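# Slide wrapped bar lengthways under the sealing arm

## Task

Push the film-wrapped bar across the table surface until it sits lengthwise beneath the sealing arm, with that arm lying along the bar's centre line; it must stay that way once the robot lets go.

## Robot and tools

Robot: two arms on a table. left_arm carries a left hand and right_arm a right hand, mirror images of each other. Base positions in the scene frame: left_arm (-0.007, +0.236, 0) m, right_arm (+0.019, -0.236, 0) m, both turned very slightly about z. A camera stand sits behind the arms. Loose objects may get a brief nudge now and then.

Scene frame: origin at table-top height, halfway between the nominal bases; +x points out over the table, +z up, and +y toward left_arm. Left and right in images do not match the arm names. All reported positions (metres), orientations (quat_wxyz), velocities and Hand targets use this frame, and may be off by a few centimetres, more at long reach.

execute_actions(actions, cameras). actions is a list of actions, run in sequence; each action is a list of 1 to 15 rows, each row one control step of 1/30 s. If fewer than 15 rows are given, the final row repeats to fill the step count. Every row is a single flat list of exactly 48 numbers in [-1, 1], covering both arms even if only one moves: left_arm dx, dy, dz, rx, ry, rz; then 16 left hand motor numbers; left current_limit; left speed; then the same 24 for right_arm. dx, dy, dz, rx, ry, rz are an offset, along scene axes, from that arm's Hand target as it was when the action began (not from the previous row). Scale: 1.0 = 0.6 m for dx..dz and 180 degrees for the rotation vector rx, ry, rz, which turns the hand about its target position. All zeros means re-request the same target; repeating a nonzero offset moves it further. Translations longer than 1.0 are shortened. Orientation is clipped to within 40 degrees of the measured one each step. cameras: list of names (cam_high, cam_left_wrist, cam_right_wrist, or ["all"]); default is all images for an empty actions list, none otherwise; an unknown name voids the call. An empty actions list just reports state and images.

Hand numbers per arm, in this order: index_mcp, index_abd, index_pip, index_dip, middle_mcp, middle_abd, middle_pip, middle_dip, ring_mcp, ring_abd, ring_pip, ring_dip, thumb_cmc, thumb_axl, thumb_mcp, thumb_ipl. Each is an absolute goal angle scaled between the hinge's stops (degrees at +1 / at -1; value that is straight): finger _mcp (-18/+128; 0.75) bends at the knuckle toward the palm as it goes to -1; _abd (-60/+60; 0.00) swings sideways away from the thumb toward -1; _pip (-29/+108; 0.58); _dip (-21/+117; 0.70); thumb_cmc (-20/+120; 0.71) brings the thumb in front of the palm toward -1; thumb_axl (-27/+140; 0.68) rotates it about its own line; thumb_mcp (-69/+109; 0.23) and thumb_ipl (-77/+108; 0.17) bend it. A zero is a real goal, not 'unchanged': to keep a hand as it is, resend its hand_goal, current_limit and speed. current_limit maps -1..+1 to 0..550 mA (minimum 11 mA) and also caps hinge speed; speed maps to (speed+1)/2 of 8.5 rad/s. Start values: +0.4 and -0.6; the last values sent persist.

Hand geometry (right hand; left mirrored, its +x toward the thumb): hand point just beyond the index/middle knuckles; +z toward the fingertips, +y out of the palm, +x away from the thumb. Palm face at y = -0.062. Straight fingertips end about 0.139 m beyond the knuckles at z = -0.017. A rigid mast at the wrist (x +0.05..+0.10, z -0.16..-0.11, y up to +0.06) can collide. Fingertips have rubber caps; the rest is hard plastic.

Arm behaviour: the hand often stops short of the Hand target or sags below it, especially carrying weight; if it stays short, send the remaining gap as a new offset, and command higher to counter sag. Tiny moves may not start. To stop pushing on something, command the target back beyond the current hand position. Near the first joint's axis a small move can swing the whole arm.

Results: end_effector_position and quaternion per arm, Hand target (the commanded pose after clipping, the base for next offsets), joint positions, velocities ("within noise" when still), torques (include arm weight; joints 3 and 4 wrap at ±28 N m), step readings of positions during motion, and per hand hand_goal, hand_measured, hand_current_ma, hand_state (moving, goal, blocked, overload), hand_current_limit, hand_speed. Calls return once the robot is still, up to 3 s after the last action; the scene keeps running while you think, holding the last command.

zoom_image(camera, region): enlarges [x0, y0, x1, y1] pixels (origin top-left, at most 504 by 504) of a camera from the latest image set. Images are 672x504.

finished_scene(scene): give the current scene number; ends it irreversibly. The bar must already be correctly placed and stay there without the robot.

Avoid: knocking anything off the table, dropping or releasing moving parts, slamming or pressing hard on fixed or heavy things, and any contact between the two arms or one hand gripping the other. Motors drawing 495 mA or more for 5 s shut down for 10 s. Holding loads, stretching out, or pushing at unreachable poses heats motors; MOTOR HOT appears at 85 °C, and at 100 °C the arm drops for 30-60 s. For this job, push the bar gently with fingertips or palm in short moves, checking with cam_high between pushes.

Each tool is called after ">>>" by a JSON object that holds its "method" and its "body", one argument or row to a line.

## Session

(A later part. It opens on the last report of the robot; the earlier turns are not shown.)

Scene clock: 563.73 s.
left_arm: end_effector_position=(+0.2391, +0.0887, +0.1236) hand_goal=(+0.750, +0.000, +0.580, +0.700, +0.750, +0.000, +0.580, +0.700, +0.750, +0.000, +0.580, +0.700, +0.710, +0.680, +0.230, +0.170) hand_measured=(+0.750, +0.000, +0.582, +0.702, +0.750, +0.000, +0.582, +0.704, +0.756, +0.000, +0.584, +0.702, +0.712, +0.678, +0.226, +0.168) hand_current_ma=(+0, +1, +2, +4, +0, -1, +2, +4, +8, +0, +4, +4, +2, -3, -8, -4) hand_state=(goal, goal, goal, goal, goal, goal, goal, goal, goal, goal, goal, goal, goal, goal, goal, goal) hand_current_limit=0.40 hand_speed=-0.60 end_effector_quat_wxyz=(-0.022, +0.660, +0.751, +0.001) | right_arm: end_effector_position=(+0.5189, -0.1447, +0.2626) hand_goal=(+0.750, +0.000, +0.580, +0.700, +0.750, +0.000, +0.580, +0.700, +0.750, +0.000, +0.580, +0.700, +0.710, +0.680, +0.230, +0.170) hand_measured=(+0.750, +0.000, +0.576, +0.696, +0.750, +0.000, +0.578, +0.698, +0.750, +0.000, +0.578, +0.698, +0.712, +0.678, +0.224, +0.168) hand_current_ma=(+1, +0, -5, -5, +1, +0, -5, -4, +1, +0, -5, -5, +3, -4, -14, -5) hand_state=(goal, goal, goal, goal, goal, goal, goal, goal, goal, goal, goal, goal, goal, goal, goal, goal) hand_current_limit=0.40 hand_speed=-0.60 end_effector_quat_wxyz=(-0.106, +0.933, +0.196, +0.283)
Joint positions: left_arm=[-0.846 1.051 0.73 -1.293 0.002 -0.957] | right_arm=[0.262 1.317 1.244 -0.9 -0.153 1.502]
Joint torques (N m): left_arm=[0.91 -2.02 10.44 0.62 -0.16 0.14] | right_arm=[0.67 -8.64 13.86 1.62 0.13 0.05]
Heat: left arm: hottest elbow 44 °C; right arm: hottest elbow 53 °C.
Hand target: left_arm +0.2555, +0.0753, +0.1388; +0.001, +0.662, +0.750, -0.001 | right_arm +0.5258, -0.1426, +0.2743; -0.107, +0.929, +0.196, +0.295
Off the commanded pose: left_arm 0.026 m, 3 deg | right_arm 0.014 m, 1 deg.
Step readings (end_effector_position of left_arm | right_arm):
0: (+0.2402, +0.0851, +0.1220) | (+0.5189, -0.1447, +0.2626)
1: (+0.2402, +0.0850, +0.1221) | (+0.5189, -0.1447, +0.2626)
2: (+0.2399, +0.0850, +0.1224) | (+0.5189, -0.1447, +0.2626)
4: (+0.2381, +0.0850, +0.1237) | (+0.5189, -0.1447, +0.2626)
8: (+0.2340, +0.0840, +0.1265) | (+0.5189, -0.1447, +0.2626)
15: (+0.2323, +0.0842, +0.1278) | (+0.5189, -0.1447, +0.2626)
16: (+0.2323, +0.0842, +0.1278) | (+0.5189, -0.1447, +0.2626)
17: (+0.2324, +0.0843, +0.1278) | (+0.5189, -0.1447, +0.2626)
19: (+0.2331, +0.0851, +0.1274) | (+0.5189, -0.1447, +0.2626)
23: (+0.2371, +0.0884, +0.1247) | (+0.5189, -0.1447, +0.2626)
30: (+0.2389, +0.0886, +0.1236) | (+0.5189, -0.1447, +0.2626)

>>> {"method": "execute_actions", "body": {
  "actions": [
    [[0.033,-0.008,0.006,0,0,0,0.75,0,0.58,0.7,0.75,0,0.58,0.7,0.75,0,0.58,0.7,0.71,0.68,0.23,0.17,0.4,-0.6,0,0,0,0,0,0,0.75,0,0.58,0.7,0.75,0,0.58,0.7,0.75,0,0.58,0.7,0.71,0.68,0.23,0.17,0.4,-0.6]],
    [[0.033,-0.005,0.004,0,0,0,0.75,0,0.58,0.7,0.75,0,0.58,0.7,0.75,0,0.58,0.7,0.71,0.68,0.23,0.17,0.4,-0.6,0,0,0,0,0,0,0.75,0,0.58,0.7,0.75,0,0.58,0.7,0.75,0,0.58,0.7,0.71,0.68,0.23,0.17,0.4,-0.6]]
  ],
  "cameras": ["cam_high"]
}}

>>> {"method": "zoom_image", "body": {
  "camera": "cam_high",
  "region": [370, 170, 490, 310]
}}

Scene clock: 576.67 s.
left_arm: end_effector_position=(+0.2699, +0.0848, +0.1232) hand_goal=(+0.750, +0.000, +0.580, +0.700, +0.750, +0.000, +0.580, +0.700, +0.750, +0.000, +0.580, +0.700, +0.710, +0.680, +0.230, +0.170) hand_measured=(+0.750, +0.000, +0.582, +0.702, +0.760, +0.000, +0.586, +0.704, +0.774, +0.008, +0.596, +0.712, +0.712, +0.678, +0.226, +0.168) hand_current_ma=(+0, +1, +2, +4, +20, +0, +7, +5, +61, +10, +33, +22, +2, -3, -8, -4) hand_state=(goal, goal, goal, goal, goal, goal, goal, goal, blocked, goal, goal, goal, goal, goal, goal, goal) hand_current_limit=0.40 hand_speed=-0.60 end_effector_quat_wxyz=(-0.034, +0.661, +0.750, -0.001) | right_arm: end_effector_position=(+0.5189, -0.1447, +0.2626) hand_goal=(+0.750, +0.000, +0.580, +0.700, +0.750, +0.000, +0.580, +0.700, +0.750, +0.000, +0.580, +0.700, +0.710, +0.680, +0.230, +0.170) hand_measured=(+0.750, +0.000, +0.576, +0.696, +0.750, +0.000, +0.578, +0.698, +0.750, +0.000, +0.578, +0.698, +0.712, +0.678, +0.224, +0.168) hand_current_ma=(+1, +0, -5, -5, +1, +0, -5, -4, +1, +0, -5, -5, +3, -4, -14, -5) hand_state=(goal, goal, goal, goal, goal, goal, goal, goal, goal, goal, goal, goal, goal, goal, goal, goal) hand_current_limit=0.40 hand_speed=-0.60 end_effector_quat_wxyz=(-0.106, +0.933, +0.196, +0.283)
Joint positions: left_arm=[-0.77 1.142 0.794 -1.29 0.003 -0.878] | right_arm=[0.262 1.317 1.244 -0.9 -0.153 1.502]
Joint torques (N m): left_arm=[1.26 -3.19 11.59 0.83 -0.21 0.14] | right_arm=[1.03 -9.05 13.91 1.59 0.1 0.04]
Heat: left arm: hottest elbow 46 °C; right arm: hottest elbow 53 °C.
Hand target: left_arm +0.2951, +0.0674, +0.1448; +0.001, +0.662, +0.750, -0.001 | right_arm +0.5258, -0.1426, +0.2743; -0.107, +0.929, +0.196, +0.295
Off the commanded pose: left_arm 0.038 m, 4 deg | right_arm 0.014 m, 1 deg.
Step readings (end_effector_position of left_arm | right_arm):
0: (+0.2391, +0.0886, +0.1236) | (+0.5189, -0.1447, +0.2626)
1: (+0.2391, +0.0886, +0.1236) | (+0.5189, -0.1447, +0.2626)
2: (+0.2397, +0.0886, +0.1236) | (+0.5189, -0.1447, +0.2626)
4: (+0.2428, +0.0886, +0.1236) | (+0.5189, -0.1447, +0.2626)
8: (+0.2503, +0.0878, +0.1229) | (+0.5189, -0.1447, +0.2626)
15: (+0.2525, +0.0865, +0.1227) | (+0.5189, -0.1447, +0.2626)
16: (+0.2526, +0.0865, +0.1227) | (+0.5189, -0.1447, +0.2626)
17: (+0.2533, +0.0863, +0.1228) | (+0.5189, -0.1447, +0.2626)
19: (+0.2574, +0.0864, +0.1231) | (+0.5189, -0.1447, +0.2626)
23: (+0.2671, +0.0861, +0.1232) | (+0.5189, -0.1447, +0.2626)
30: (+0.2698, +0.0850, +0.1232) | (+0.5189, -0.1447, +0.2626)
Images, in order (width x height): cam_high 672x504.

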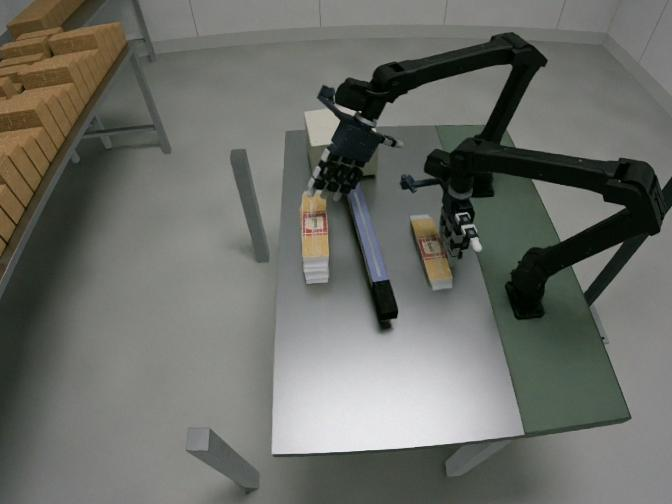

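Scaled by 3.600.

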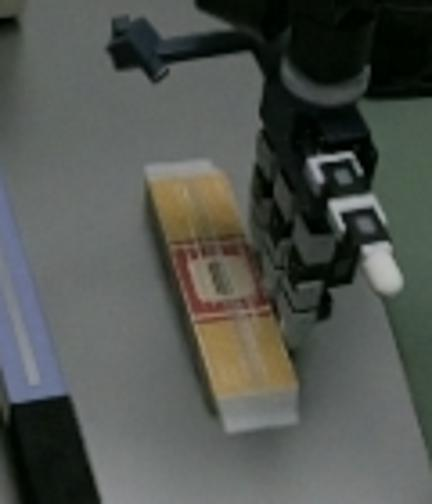

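>>> {"method": "execute_actions", "body": {
  "actions": [
    [[0.037,-0.004,0.005,0,0,0,0.75,0,0.58,0.7,0.75,0,0.58,0.7,0.75,0,0.58,0.7,0.71,0.68,0.23,0.17,0.4,-0.6,0,0,0,0,0,0,0.75,0,0.58,0.7,0.75,0,0.58,0.7,0.75,0,0.58,0.7,0.71,0.68,0.23,0.17,0.4,-0.6]],
    [[0.037,-0.002,0.003,0,0,0,0.75,0,0.58,0.7,0.75,0,0.58,0.7,0.75,0,0.58,0.7,0.71,0.68,0.23,0.17,0.4,-0.6,0,0,0,0,0,0,0.75,0,0.58,0.7,0.75,0,0.58,0.7,0.75,0,0.58,0.7,0.71,0.68,0.23,0.17,0.4,-0.6]],
    [[0.037,0,0.003,0,0,0,0.75,0,0.58,0.7,0.75,0,0.58,0.7,0.75,0,0.58,0.7,0.71,0.68,0.23,0.17,0.4,-0.6,0,0,0,0,0,0,0.75,0,0.58,0.7,0.75,0,0.58,0.7,0.75,0,0.58,0.7,0.71,0.68,0.23,0.17,0.4,-0.6]]
  ],
  "cameras": ["cam_high"]
}}

>>> {"method": "zoom_image", "body": {
  "camera": "cam_high",
  "region": [340, 170, 480, 320]
}}

Scene clock: 592.70 s.
left_arm: end_effector_position=(+0.3358, +0.0785, +0.1289) hand_goal=(+0.750, +0.000, +0.580, +0.700, +0.750, +0.000, +0.580, +0.700, +0.750, +0.000, +0.580, +0.700, +0.710, +0.680, +0.230, +0.170) hand_measured=(+0.752, +0.000, +0.582, +0.702, +0.752, +0.000, +0.582, +0.704, +0.752, +0.002, +0.582, +0.702, +0.712, +0.678, +0.226, +0.168) hand_current_ma=(+4, +1, +2, +4, +1, +0, +2, +4, +1, +3, +3, +4, +1, -3, -8, -4) hand_state=(goal, goal, goal, goal, goal, goal, goal, goal, goal, goal, goal, goal, goal, goal, goal, goal) hand_current_limit=0.40 hand_speed=-0.60 end_effector_quat_wxyz=(-0.032, +0.659, +0.751, -0.004) | right_arm: end_effector_position=(+0.5189, -0.1447, +0.2626) hand_goal=(+0.750, +0.000, +0.580, +0.700, +0.750, +0.000, +0.580, +0.700, +0.750, +0.000, +0.580, +0.700, +0.710, +0.680, +0.230, +0.170) hand_measured=(+0.750, +0.000, +0.576, +0.696, +0.750, +0.000, +0.578, +0.698, +0.750, +0.000, +0.578, +0.698, +0.712, +0.678, +0.224, +0.168) hand_current_ma=(+1, +0, -5, -5, +1, +0, -5, -4, +1, +0, -5, -5, +3, -4, -14, -5) hand_state=(goal, goal, goal, goal, goal, goal, goal, goal, goal, goal, goal, goal, goal, goal, goal, goal) hand_current_limit=0.40 hand_speed=-0.60 end_effector_quat_wxyz=(-0.106, +0.933, +0.196, +0.283)
Joint positions: left_arm=[-0.646 1.289 0.93 -1.275 0.001 -0.759] | right_arm=[0.262 1.317 1.244 -0.9 -0.153 1.502]
Joint torques (N m): left_arm=[0.79 -5.54 11.67 0.55 -0.12 0.2] | right_arm=[0.56 -9.35 14.01 1.72 0.11 0.05]
Heat: left arm: hottest elbow 48 °C; right arm: hottest elbow 53 °C.
Hand target: left_arm +0.3617, +0.0638, +0.1514; +0.002, +0.662, +0.750, -0.001 | right_arm +0.5258, -0.1426, +0.2743; -0.107, +0.929, +0.196, +0.295
Off the commanded pose: left_arm 0.037 m, 4 deg | right_arm 0.014 m, 1 deg.
Step readings (end_effector_position of left_arm | right_arm):
0: (+0.2700, +0.0848, +0.1232) | (+0.5189, -0.1447, +0.2626)
1: (+0.2701, +0.0847, +0.1233) | (+0.5189, -0.1447, +0.2626)
2: (+0.2709, +0.0847, +0.1233) | (+0.5189, -0.1447, +0.2626)
4: (+0.2747, +0.0847, +0.1233) | (+0.5189, -0.1447, +0.2626)
8: (+0.2870, +0.0839, +0.1239) | (+0.5189, -0.1447, +0.2626)
15: (+0.2930, +0.0815, +0.1259) | (+0.5189, -0.1447, +0.2626)
16: (+0.2930, +0.0814, +0.1258) | (+0.5189, -0.1447, +0.2626)
17: (+0.2938, +0.0813, +0.1259) | (+0.5189, -0.1447, +0.2626)
19: (+0.2976, +0.0811, +0.1258) | (+0.5189, -0.1447, +0.2626)
23: (+0.3092, +0.0810, +0.1262) | (+0.5189, -0.1447, +0.2626)
30: (+0.3140, +0.0799, +0.1269) | (+0.5189, -0.1447, +0.2626)
31: (+0.3141, +0.0797, +0.1271) | (+0.5189, -0.1447, +0.2626)
32: (+0.3150, +0.0798, +0.1271) | (+0.5189, -0.1447, +0.2626)
34: (+0.3187, +0.0795, +0.1271) | (+0.5189, -0.1447, +0.2626)
38: (+0.3305, +0.0798, +0.1276) | (+0.5189, -0.1447, +0.2626)
45: (+0.3357, +0.0788, +0.1289) | (+0.5189, -0.1447, +0.2626)
Images, in order (width x height): cam_high 672x504.

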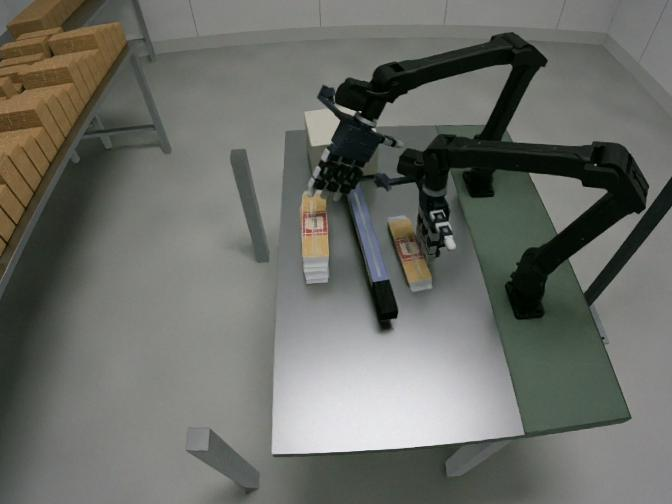

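Scaled by 3.360.

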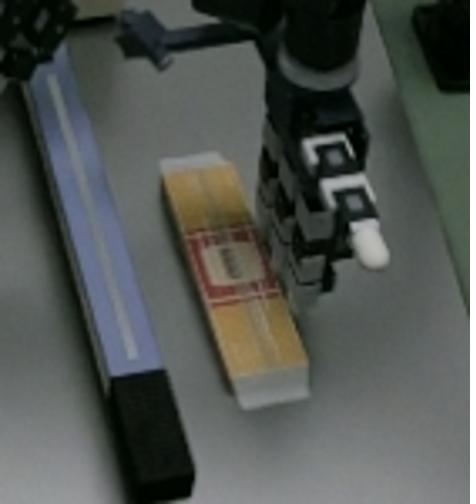

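>>> {"method": "execute_actions", "body": {
  "actions": [
    [[0.037,0,0,0,0,0,0.75,0,0.58,0.7,0.75,0,0.58,0.7,0.75,0,0.58,0.7,0.71,0.68,0.23,0.17,0.4,-0.6,0.025,-0.067,0.083,0,0,0,0.75,0,0.58,0.7,0.75,0,0.58,0.7,0.75,0,0.58,0.7,0.71,0.68,0.23,0.17,0.4,-0.6]],
    [[0.037,0,-0.002,0,0,0,0.75,0,0.58,0.7,0.75,0,0.58,0.7,0.75,0,0.58,0.7,0.71,0.68,0.23,0.17,0.4,-0.6,0.025,-0.067,0.083,0,0,0,0.75,0,0.58,0.7,0.75,0,0.58,0.7,0.75,0,0.58,0.7,0.71,0.68,0.23,0.17,0.4,-0.6]],
    [[0.037,0,-0.002,0,0,0,0.75,0,0.58,0.7,0.75,0,0.58,0.7,0.75,0,0.58,0.7,0.71,0.68,0.23,0.17,0.4,-0.6,0,0,0,0,0,0,0.75,0,0.58,0.7,0.75,0,0.58,0.7,0.75,0,0.58,0.7,0.71,0.68,0.23,0.17,0.4,-0.6]]
  ],
  "cameras": ["cam_high", "cam_right_wrist"]
}}

>>> {"method": "zoom_image", "body": {
  "camera": "cam_high",
  "region": [320, 170, 460, 320]
}}

Scene clock: 651.57 s.
left_arm: end_effector_position=(+0.4008, +0.0756, +0.1267) hand_goal=(+0.750, +0.000, +0.580, +0.700, +0.750, +0.000, +0.580, +0.700, +0.750, +0.000, +0.580, +0.700, +0.710, +0.680, +0.230, +0.170) hand_measured=(+0.754, +0.000, +0.584, +0.702, +0.752, +0.000, +0.582, +0.704, +0.752, +0.002, +0.582, +0.702, +0.712, +0.678, +0.226, +0.168) hand_current_ma=(+5, +1, +4, +4, +2, +0, +3, +4, +1, +2, +3, +4, +1, -3, -8, -4) hand_state=(goal, goal, goal, goal, goal, goal, goal, goal, goal, goal, goal, goal, goal, goal, goal, goal) hand_current_limit=0.40 hand_speed=-0.60 end_effector_quat_wxyz=(-0.031, +0.659, +0.752, -0.007) | right_arm: end_effector_position=(+0.5461, -0.2251, +0.3562) hand_goal=(+0.750, +0.000, +0.580, +0.700, +0.750, +0.000, +0.580, +0.700, +0.750, +0.000, +0.580, +0.700, +0.710, +0.680, +0.230, +0.170) hand_measured=(+0.750, +0.000, +0.578, +0.696, +0.748, +0.000, +0.578, +0.698, +0.748, +0.000, +0.578, +0.698, +0.710, +0.678, +0.224, +0.168) hand_current_ma=(-1, +0, -4, -5, -2, +0, -4, -4, -2, +0, -4, -5, +1, -4, -14, -5) hand_state=(goal, goal, goal, goal, goal, goal, goal, goal, goal, goal, goal, goal, goal, goal, goal, goal) hand_current_limit=0.40 hand_speed=-0.60 end_effector_quat_wxyz=(-0.109, +0.934, +0.189, +0.283)
Joint positions: left_arm=[-0.552 1.438 1.069 -1.265 0.002 -0.664] | right_arm=[0.061 1.366 1.541 -1.182 -0.264 1.347]
Joint torques (N m): left_arm=[0.67 -7.71 11.63 0.55 -0.13 0.22] | right_arm=[0.97 -8.76 16.21 0.8 -0.11 -0.07]
Heat: left arm: hottest elbow 48 °C; right arm: hottest elbow 54 °C.
Hand target: left_arm +0.4282, +0.0638, +0.1490; +0.001, +0.662, +0.750, -0.001 | right_arm +0.5558, -0.2231, +0.3738; -0.107, +0.929, +0.196, +0.295
Off the commanded pose: left_arm 0.037 m, 4 deg | right_arm 0.020 m, 2 deg.
Step readings (end_effector_position of left_arm | right_arm):
0: (+0.3358, +0.0785, +0.1289) | (+0.5189, -0.1447, +0.2626)
1: (+0.3359, +0.0784, +0.1290) | (+0.5189, -0.1447, +0.2626)
2: (+0.3367, +0.0785, +0.1289) | (+0.5185, -0.1461, +0.2626)
4: (+0.3405, +0.0782, +0.1288) | (+0.5161, -0.1500, +0.2651)
8: (+0.3525, +0.0784, +0.1289) | (+0.5218, -0.1719, +0.2850)
15: (+0.3573, +0.0778, +0.1290) | (+0.5301, -0.1861, +0.3077)
16: (+0.3574, +0.0778, +0.1288) | (+0.5299, -0.1857, +0.3080)
17: (+0.3584, +0.0780, +0.1290) | (+0.5289, -0.1867, +0.3086)
19: (+0.3620, +0.0773, +0.1287) | (+0.5286, -0.1896, +0.3147)
23: (+0.3740, +0.0773, +0.1281) | (+0.5370, -0.2100, +0.3430)
30: (+0.3790, +0.0769, +0.1279) | (+0.5421, -0.2259, +0.3695)
31: (+0.3790, +0.0769, +0.1279) | (+0.5424, -0.2256, +0.3690)
32: (+0.3800, +0.0770, +0.1279) | (+0.5426, -0.2255, +0.3678)
34: (+0.3837, +0.0763, +0.1277) | (+0.5434, -0.2254, +0.3641)
38: (+0.3958, +0.0760, +0.1268) | (+0.5456, -0.2252, +0.3578)
45: (+0.4007, +0.0758, +0.1267) | (+0.5461, -0.2251, +0.3562)
camera_calibration:
cam_right_wrist: T_world_to_cam=[[-0.283665, -0.806472, -0.518784, 0.191648], [-0.935603, 0.114178, 0.334083, 0.376862], [-0.210195, 0.580143, -0.786926, 0.647925], [0, 0, 0, 1]] pos_world=[0.543147, -0.26436, 0.48339]
Images, in order (width x height): cam_high 672x504, cam_right_wrist 672x504.

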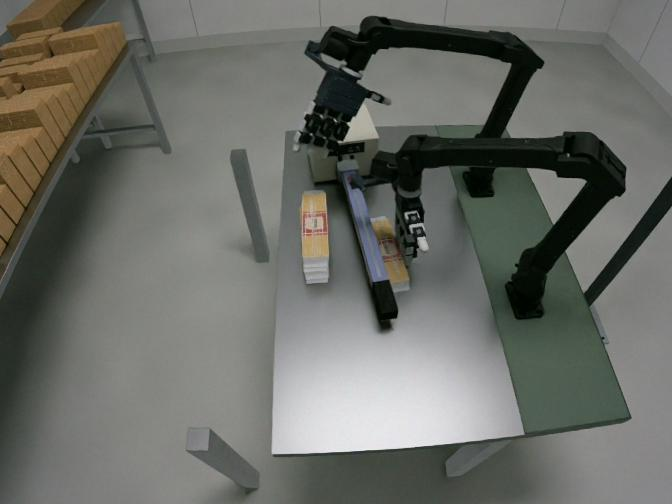

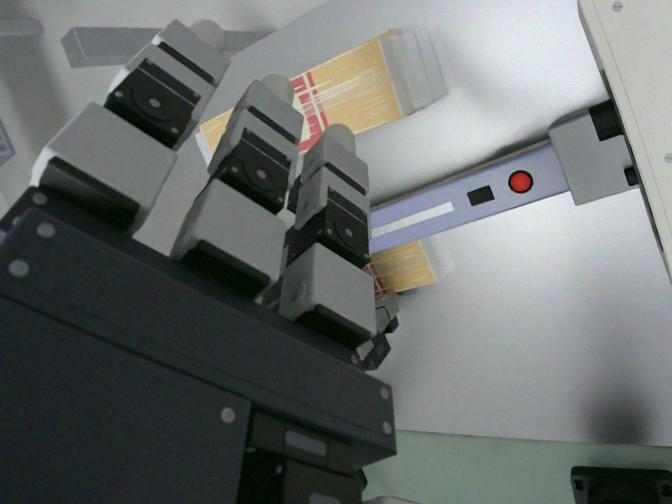

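Scaled by 3.360.

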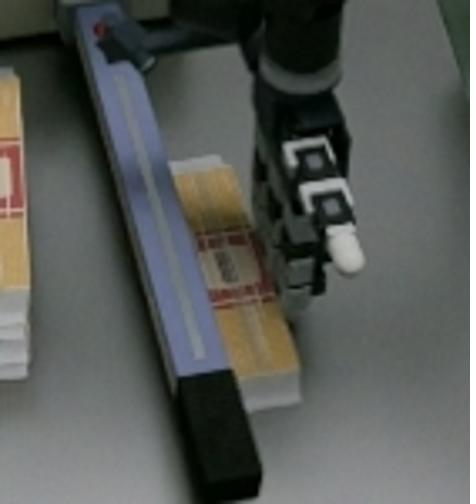

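>>> {"method": "execute_actions", "body": {
  "actions": [
    [[0.037,0,0,0,0,0,0.75,0,0.58,0.7,0.75,0,0.58,0.7,0.75,0,0.58,0.7,0.71,0.68,0.23,0.17,0.4,-0.6,0,0,0,0,0,0,0.75,0,0.58,0.7,0.75,0,0.58,0.7,0.75,0,0.58,0.7,0.71,0.68,0.23,0.17,0.4,-0.6]],
    [[0.037,0,0,0,0,0,0.75,0,0.58,0.7,0.75,0,0.58,0.7,0.75,0,0.58,0.7,0.71,0.68,0.23,0.17,0.4,-0.6,0,0,0,0,0,0,0.75,0,0.58,0.7,0.75,0,0.58,0.7,0.75,0,0.58,0.7,0.71,0.68,0.23,0.17,0.4,-0.6]]
  ],
  "cameras": ["cam_high", "cam_right_wrist"]
}}

>>> {"method": "zoom_image", "body": {
  "camera": "cam_high",
  "region": [320, 170, 440, 320]
}}

Scene clock: 666.50 s.
left_arm: end_effector_position=(+0.4469, +0.0727, +0.1268) hand_goal=(+0.750, +0.000, +0.580, +0.700, +0.750, +0.000, +0.580, +0.700, +0.750, +0.000, +0.580, +0.700, +0.710, +0.680, +0.230, +0.170) hand_measured=(+0.754, +0.000, +0.584, +0.702, +0.752, +0.000, +0.582, +0.704, +0.752, +0.002, +0.582, +0.702, +0.712, +0.678, +0.226, +0.168) hand_current_ma=(+4, +1, +4, +4, +2, +0, +3, +4, +1, +2, +3, +4, +1, -3, -8, -4) hand_state=(goal, goal, goal, goal, goal, goal, goal, goal, goal, goal, goal, goal, goal, goal, goal, goal) hand_current_limit=0.40 hand_speed=-0.60 end_effector_quat_wxyz=(-0.026, +0.659, +0.752, -0.008) | right_arm: end_effector_position=(+0.5461, -0.2251, +0.3562) hand_goal=(+0.750, +0.000, +0.580, +0.700, +0.750, +0.000, +0.580, +0.700, +0.750, +0.000, +0.580, +0.700, +0.710, +0.680, +0.230, +0.170) hand_measured=(+0.750, +0.000, +0.578, +0.696, +0.748, +0.000, +0.578, +0.698, +0.748, +0.000, +0.578, +0.698, +0.710, +0.678, +0.224, +0.168) hand_current_ma=(-1, +0, -4, -5, -2, +0, -4, -4, -2, +0, -4, -5, +1, -4, -14, -5) hand_state=(goal, goal, goal, goal, goal, goal, goal, goal, goal, goal, goal, goal, goal, goal, goal, goal) hand_current_limit=0.40 hand_speed=-0.60 end_effector_quat_wxyz=(-0.109, +0.934, +0.189, +0.283)
Joint positions: left_arm=[-0.502 1.537 1.178 -1.265 0.003 -0.614] | right_arm=[0.061 1.366 1.541 -1.182 -0.264 1.346]
Joint torques (N m): left_arm=[0.91 -9.23 11.71 0.16 -0.14 0.18] | right_arm=[1.03 -8.53 16.25 0.92 -0.09 -0.1]
Heat: left arm: hottest elbow 50 °C; right arm: hottest elbow 56 °C.
Hand target: left_arm +0.4726, +0.0639, +0.1490; +0.001, +0.662, +0.750, -0.001 | right_arm +0.5558, -0.2231, +0.3738; -0.107, +0.929, +0.196, +0.295
Off the commanded pose: left_arm 0.035 m, 3 deg | right_arm 0.020 m, 2 deg.
Step readings (end_effector_position of left_arm | right_arm):
0: (+0.4008, +0.0756, +0.1267) | (+0.5461, -0.2251, +0.3562)
1: (+0.4010, +0.0756, +0.1268) | (+0.5461, -0.2251, +0.3562)
2: (+0.4019, +0.0758, +0.1268) | (+0.5461, -0.2251, +0.3562)
4: (+0.4059, +0.0750, +0.1267) | (+0.5461, -0.2251, +0.3562)
8: (+0.4187, +0.0745, +0.1268) | (+0.5461, -0.2251, +0.3562)
15: (+0.4235, +0.0745, +0.1267) | (+0.5461, -0.2251, +0.3562)
16: (+0.4237, +0.0744, +0.1267) | (+0.5461, -0.2251, +0.3562)
17: (+0.4246, +0.0746, +0.1268) | (+0.5461, -0.2251, +0.3562)
19: (+0.4287, +0.0736, +0.1267) | (+0.5461, -0.2251, +0.3562)
23: (+0.4418, +0.0727, +0.1267) | (+0.5461, -0.2251, +0.3562)
30: (+0.4469, +0.0728, +0.1268) | (+0.5461, -0.2251, +0.3562)
camera_calibration:
cam_right_wrist: T_world_to_cam=[[-0.283377, -0.80667, -0.518634, 0.191418], [-0.93567, 0.113979, 0.333961, 0.376871], [-0.210283, 0.579907, -0.787076, 0.648062], [0, 0, 0, 1]] pos_world=[0.543147, -0.26436, 0.483489]
Images, in order (width x height): cam_high 672x504, cam_right_wrist 672x504.

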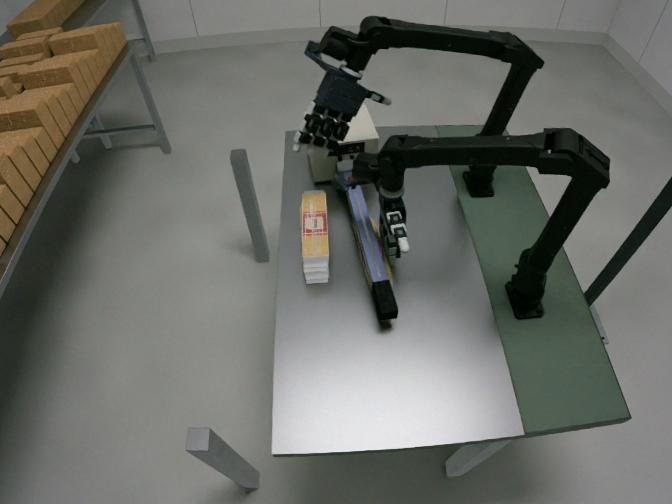

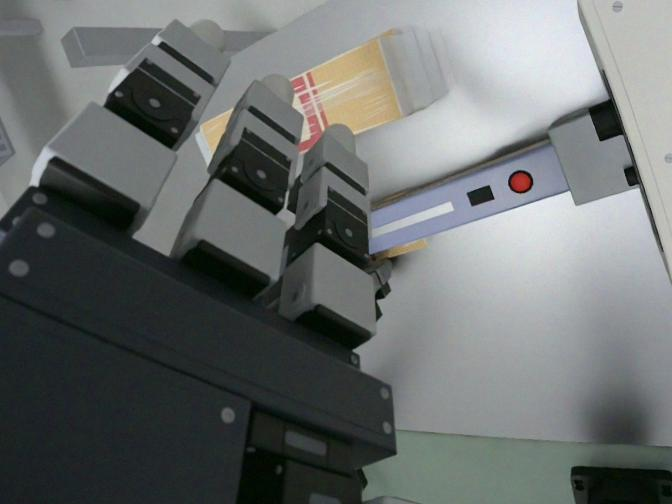

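Scaled by 3.360.

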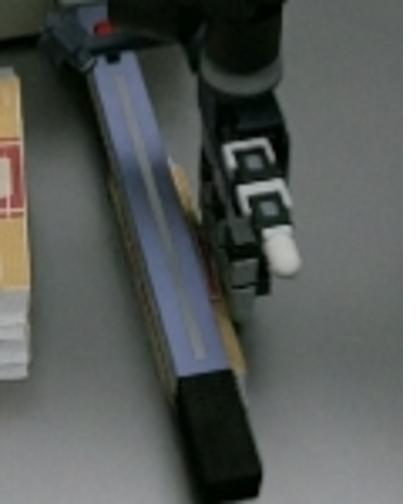

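>>> {"method": "execute_actions", "body": {
  "actions": [
    [[0.022,0,0,0,0,0,0.75,0,0.58,0.7,0.75,0,0.58,0.7,0.75,0,0.58,0.7,0.71,0.68,0.23,0.17,0.4,-0.6,0,0,0,0,0,0,0.75,0,0.58,0.7,0.75,0,0.58,0.7,0.75,0,0.58,0.7,0.71,0.68,0.23,0.17,0.4,-0.6]]
  ],
  "cameras": ["cam_high"]
}}

>>> {"method": "zoom_image", "body": {
  "camera": "cam_high",
  "region": [330, 180, 420, 300]
}}

Scene clock: 675.17 s.
left_arm: end_effector_position=(+0.4609, +0.0714, +0.1268) hand_goal=(+0.750, +0.000, +0.580, +0.700, +0.750, +0.000, +0.580, +0.700, +0.750, +0.000, +0.580, +0.700, +0.710, +0.680, +0.230, +0.170) hand_measured=(+0.754, +0.000, +0.584, +0.702, +0.752, +0.000, +0.582, +0.704, +0.752, +0.002, +0.582, +0.702, +0.712, +0.678, +0.226, +0.168) hand_current_ma=(+7, +1, +4, +4, +4, +0, +3, +4, +1, +2, +3, +4, +1, -3, -8, -4) hand_state=(goal, goal, goal, goal, goal, goal, goal, goal, goal, goal, goal, goal, goal, goal, goal, goal) hand_current_limit=0.40 hand_speed=-0.60 end_effector_quat_wxyz=(-0.024, +0.659, +0.751, -0.007) | right_arm: end_effector_position=(+0.5461, -0.2251, +0.3562) hand_goal=(+0.750, +0.000, +0.580, +0.700, +0.750, +0.000, +0.580, +0.700, +0.750, +0.000, +0.580, +0.700, +0.710, +0.680, +0.230, +0.170) hand_measured=(+0.750, +0.000, +0.578, +0.696, +0.748, +0.000, +0.578, +0.698, +0.748, +0.000, +0.578, +0.698, +0.710, +0.678, +0.224, +0.168) hand_current_ma=(-1, +0, -4, -5, -2, +0, -4, -4, -2, +0, -4, -5, +1, -4, -14, -5) hand_state=(goal, goal, goal, goal, goal, goal, goal, goal, goal, goal, goal, goal, goal, goal, goal, goal) hand_current_limit=0.40 hand_speed=-0.60 end_effector_quat_wxyz=(-0.109, +0.934, +0.189, +0.283)
Joint positions: left_arm=[-0.489 1.567 1.212 -1.266 0.003 -0.601] | right_arm=[0.061 1.366 1.541 -1.182 -0.264 1.346]
Joint torques (N m): left_arm=[0.91 -9.7 11.78 -0.01 -0.14 0.18] | right_arm=[0.91 -8.94 16.29 0.87 -0.11 -0.09]
Heat: left arm: hottest elbow 50 °C; right arm: hottest elbow 57 °C.
Hand target: left_arm +0.4860, +0.0638, +0.1491; +0.002, +0.662, +0.750, -0.001 | right_arm +0.5558, -0.2231, +0.3738; -0.107, +0.929, +0.196, +0.295
Off the commanded pose: left_arm 0.034 m, 3 deg | right_arm 0.020 m, 2 deg.
Step readings (end_effector_position of left_arm | right_arm):
0: (+0.4469, +0.0727, +0.1268) | (+0.5461, -0.2251, +0.3562)
1: (+0.4471, +0.0726, +0.1269) | (+0.5461, -0.2251, +0.3562)
2: (+0.4477, +0.0727, +0.1270) | (+0.5461, -0.2251, +0.3562)
4: (+0.4502, +0.0722, +0.1268) | (+0.5461, -0.2251, +0.3562)
8: (+0.4578, +0.0713, +0.1267) | (+0.5461, -0.2251, +0.3562)
15: (+0.4608, +0.0714, +0.1268) | (+0.5461, -0.2251, +0.3562)
Images, in order (width x height): cam_high 672x504.

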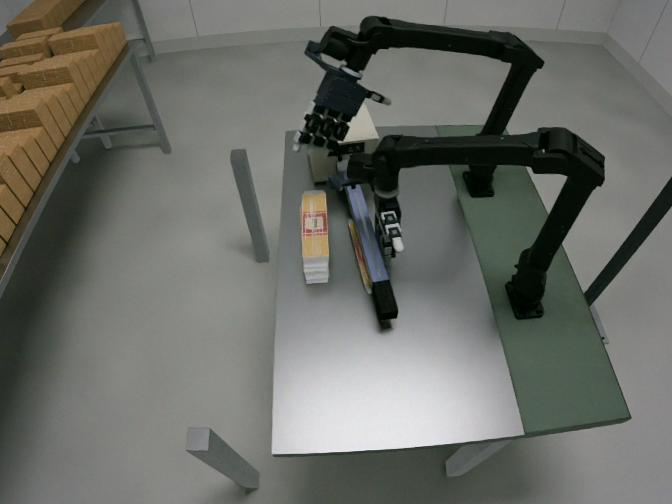

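Scaled by 4.200.

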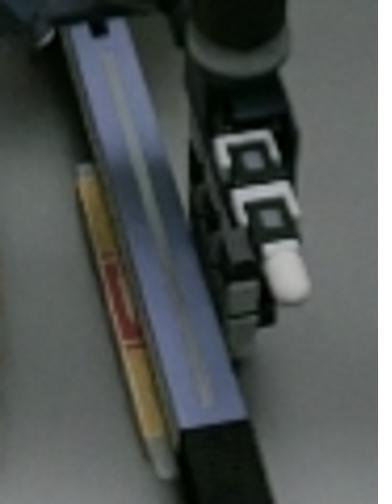

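>>> {"method": "execute_actions", "body": {
  "actions": [
    [[-0.07,0,0,0,0,0,0.75,0,0.58,0.7,0.75,0,0.58,0.7,0.75,0,0.58,0.7,0.71,0.68,0.23,0.17,0.4,-0.6,0,0,0,0,0,0,0.75,0,0.58,0.7,0.75,0,0.58,0.7,0.75,0,0.58,0.7,0.71,0.68,0.23,0.17,0.4,-0.6]],
    [[-0.09,0,0.005,0,0,0,0.75,0,0.58,0.7,0.75,0,0.58,0.7,0.75,0,0.58,0.7,0.71,0.68,0.23,0.17,0.4,-0.6,0,0,0,0,0,0,0.75,0,0.58,0.7,0.75,0,0.58,0.7,0.75,0,0.58,0.7,0.71,0.68,0.23,0.17,0.4,-0.6]],
    [[-0.09,0,0.02,0,0,0,0.75,0,0.58,0.7,0.75,0,0.58,0.7,0.75,0,0.58,0.7,0.71,0.68,0.23,0.17,0.4,-0.6,0,0,0,0,0,0,0.75,0,0.58,0.7,0.75,0,0.58,0.7,0.75,0,0.58,0.7,0.71,0.68,0.23,0.17,0.4,-0.6]]
  ],
  "cameras": ["all"]
}}

>>> {"method": "zoom_image", "body": {
  "camera": "cam_high",
  "region": [330, 170, 420, 320]
}}

Scene clock: 694.03 s.
left_arm: end_effector_position=(+0.3408, +0.0635, +0.1633) hand_goal=(+0.750, +0.000, +0.580, +0.700, +0.750, +0.000, +0.580, +0.700, +0.750, +0.000, +0.580, +0.700, +0.710, +0.680, +0.230, +0.170) hand_measured=(+0.748, +0.000, +0.582, +0.702, +0.748, +0.000, +0.582, +0.704, +0.748, +0.002, +0.582, +0.702, +0.710, +0.678, +0.226, +0.168) hand_current_ma=(-2, +0, +1, +3, -2, +0, +1, +4, -2, +2, +1, +3, +0, -3, -8, -4) hand_state=(goal, goal, goal, goal, goal, goal, goal, goal, goal, goal, goal, goal, goal, goal, goal, goal) hand_current_limit=0.40 hand_speed=-0.60 end_effector_quat_wxyz=(+0.004, +0.664, +0.748, -0.002) | right_arm: end_effector_position=(+0.5461, -0.2251, +0.3562) hand_goal=(+0.750, +0.000, +0.580, +0.700, +0.750, +0.000, +0.580, +0.700, +0.750, +0.000, +0.580, +0.700, +0.710, +0.680, +0.230, +0.170) hand_measured=(+0.750, +0.000, +0.578, +0.696, +0.748, +0.000, +0.578, +0.698, +0.748, +0.000, +0.578, +0.698, +0.710, +0.678, +0.224, +0.168) hand_current_ma=(-1, +0, -4, -5, -2, +0, -4, -4, -2, +0, -4, -5, +1, -4, -14, -5) hand_state=(goal, goal, goal, goal, goal, goal, goal, goal, goal, goal, goal, goal, goal, goal, goal, goal) hand_current_limit=0.40 hand_speed=-0.60 end_effector_quat_wxyz=(-0.109, +0.934, +0.189, +0.283)
Joint positions: left_arm=[-0.671 1.245 0.98 -1.297 0.004 -0.772] | right_arm=[0.061 1.366 1.541 -1.182 -0.264 1.346]
Joint torques (N m): left_arm=[-0.91 -6.59 7.15 -0.09 -0.18 -0.12] | right_arm=[1.08 -9.05 16.32 0.99 -0.11 -0.1]
Heat: left arm: hottest elbow 52 °C; right arm: hottest elbow 59 °C.
Hand target: left_arm +0.3359, +0.0638, +0.1640; +0.001, +0.662, +0.750, -0.001 | right_arm +0.5558, -0.2231, +0.3738; -0.107, +0.929, +0.196, +0.295
Off the commanded pose: left_arm 0.005 m, 0 deg | right_arm 0.020 m, 2 deg.
Step readings (end_effector_position of left_arm | right_arm):
0: (+0.4609, +0.0714, +0.1268) | (+0.5461, -0.2251, +0.3562)
1: (+0.4609, +0.0714, +0.1268) | (+0.5461, -0.2251, +0.3562)
2: (+0.4609, +0.0714, +0.1269) | (+0.5461, -0.2251, +0.3562)
4: (+0.4600, +0.0703, +0.1285) | (+0.5461, -0.2251, +0.3562)
8: (+0.4523, +0.0692, +0.1377) | (+0.5461, -0.2251, +0.3562)
15: (+0.4473, +0.0652, +0.1479) | (+0.5461, -0.2251, +0.3562)
16: (+0.4469, +0.0654, +0.1476) | (+0.5461, -0.2251, +0.3562)
17: (+0.4439, +0.0654, +0.1461) | (+0.5461, -0.2251, +0.3562)
19: (+0.4324, +0.0679, +0.1421) | (+0.5461, -0.2251, +0.3562)
23: (+0.4017, +0.0684, +0.1391) | (+0.5461, -0.2251, +0.3562)
30: (+0.3939, +0.0633, +0.1492) | (+0.5461, -0.2251, +0.3562)
31: (+0.3936, +0.0634, +0.1492) | (+0.5461, -0.2251, +0.3562)
32: (+0.3912, +0.0634, +0.1486) | (+0.5461, -0.2251, +0.3562)
34: (+0.3809, +0.0653, +0.1474) | (+0.5461, -0.2251, +0.3562)
38: (+0.3511, +0.0647, +0.1522) | (+0.5461, -0.2251, +0.3562)
45: (+0.3416, +0.0621, +0.1634) | (+0.5461, -0.2251, +0.3562)
camera_calibration:
cam_left_wrist: T_world_to_cam=[[-0.573331, -0.817985, 0.0468108, 0.206956], [-0.549965, 0.426565, 0.718039, -0.000333751], [-0.607313, 0.38593, -0.694427, 0.419151], [0, 0, 0, 1]] pos_world=[0.373027, 0.00766588, 0.281622]
cam_right_wrist: T_world_to_cam=[[-0.283377, -0.80667, -0.518634, 0.191418], [-0.93567, 0.113979, 0.333961, 0.376871], [-0.210283, 0.579907, -0.787076, 0.648062], [0, 0, 0, 1]] pos_world=[0.543147, -0.26436, 0.483489]

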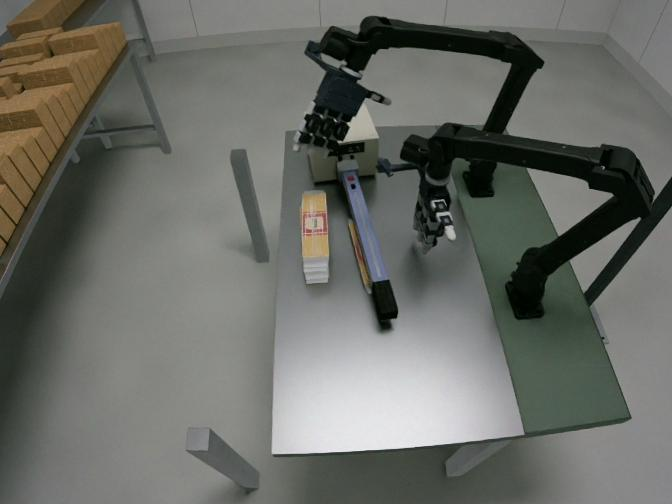

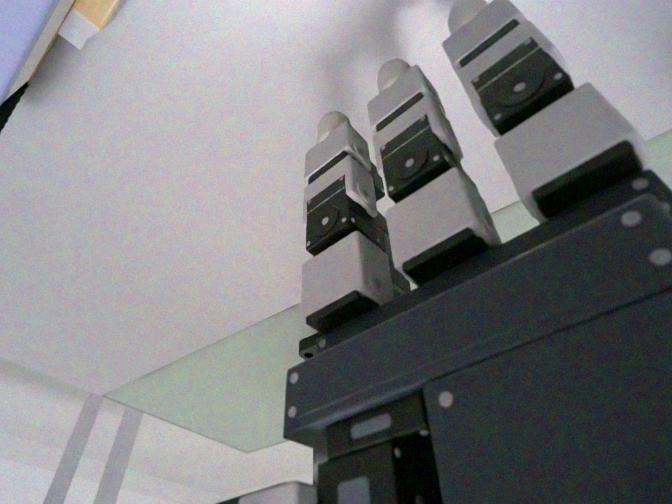

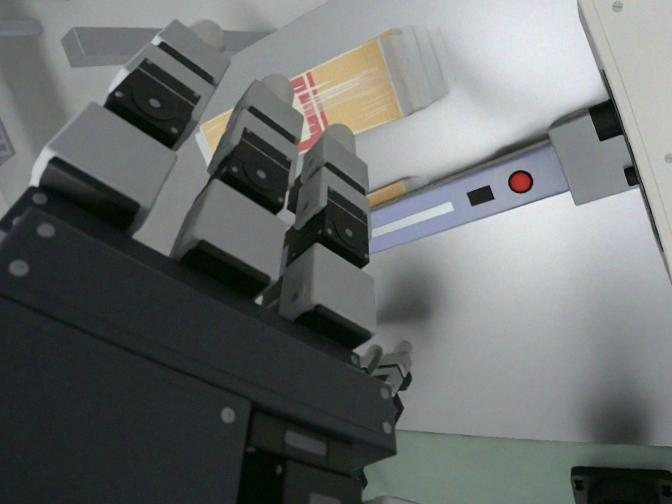

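Scaled by 3.360.

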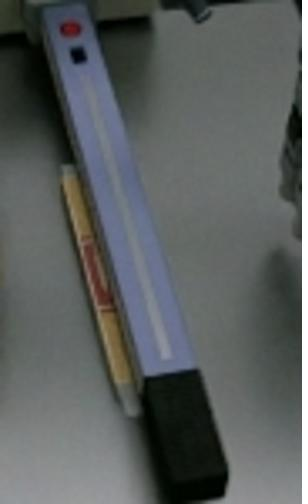

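>>> {"method": "finished_scene", "body": {
  "scene": 1
}}

The scene is finished: the task was done.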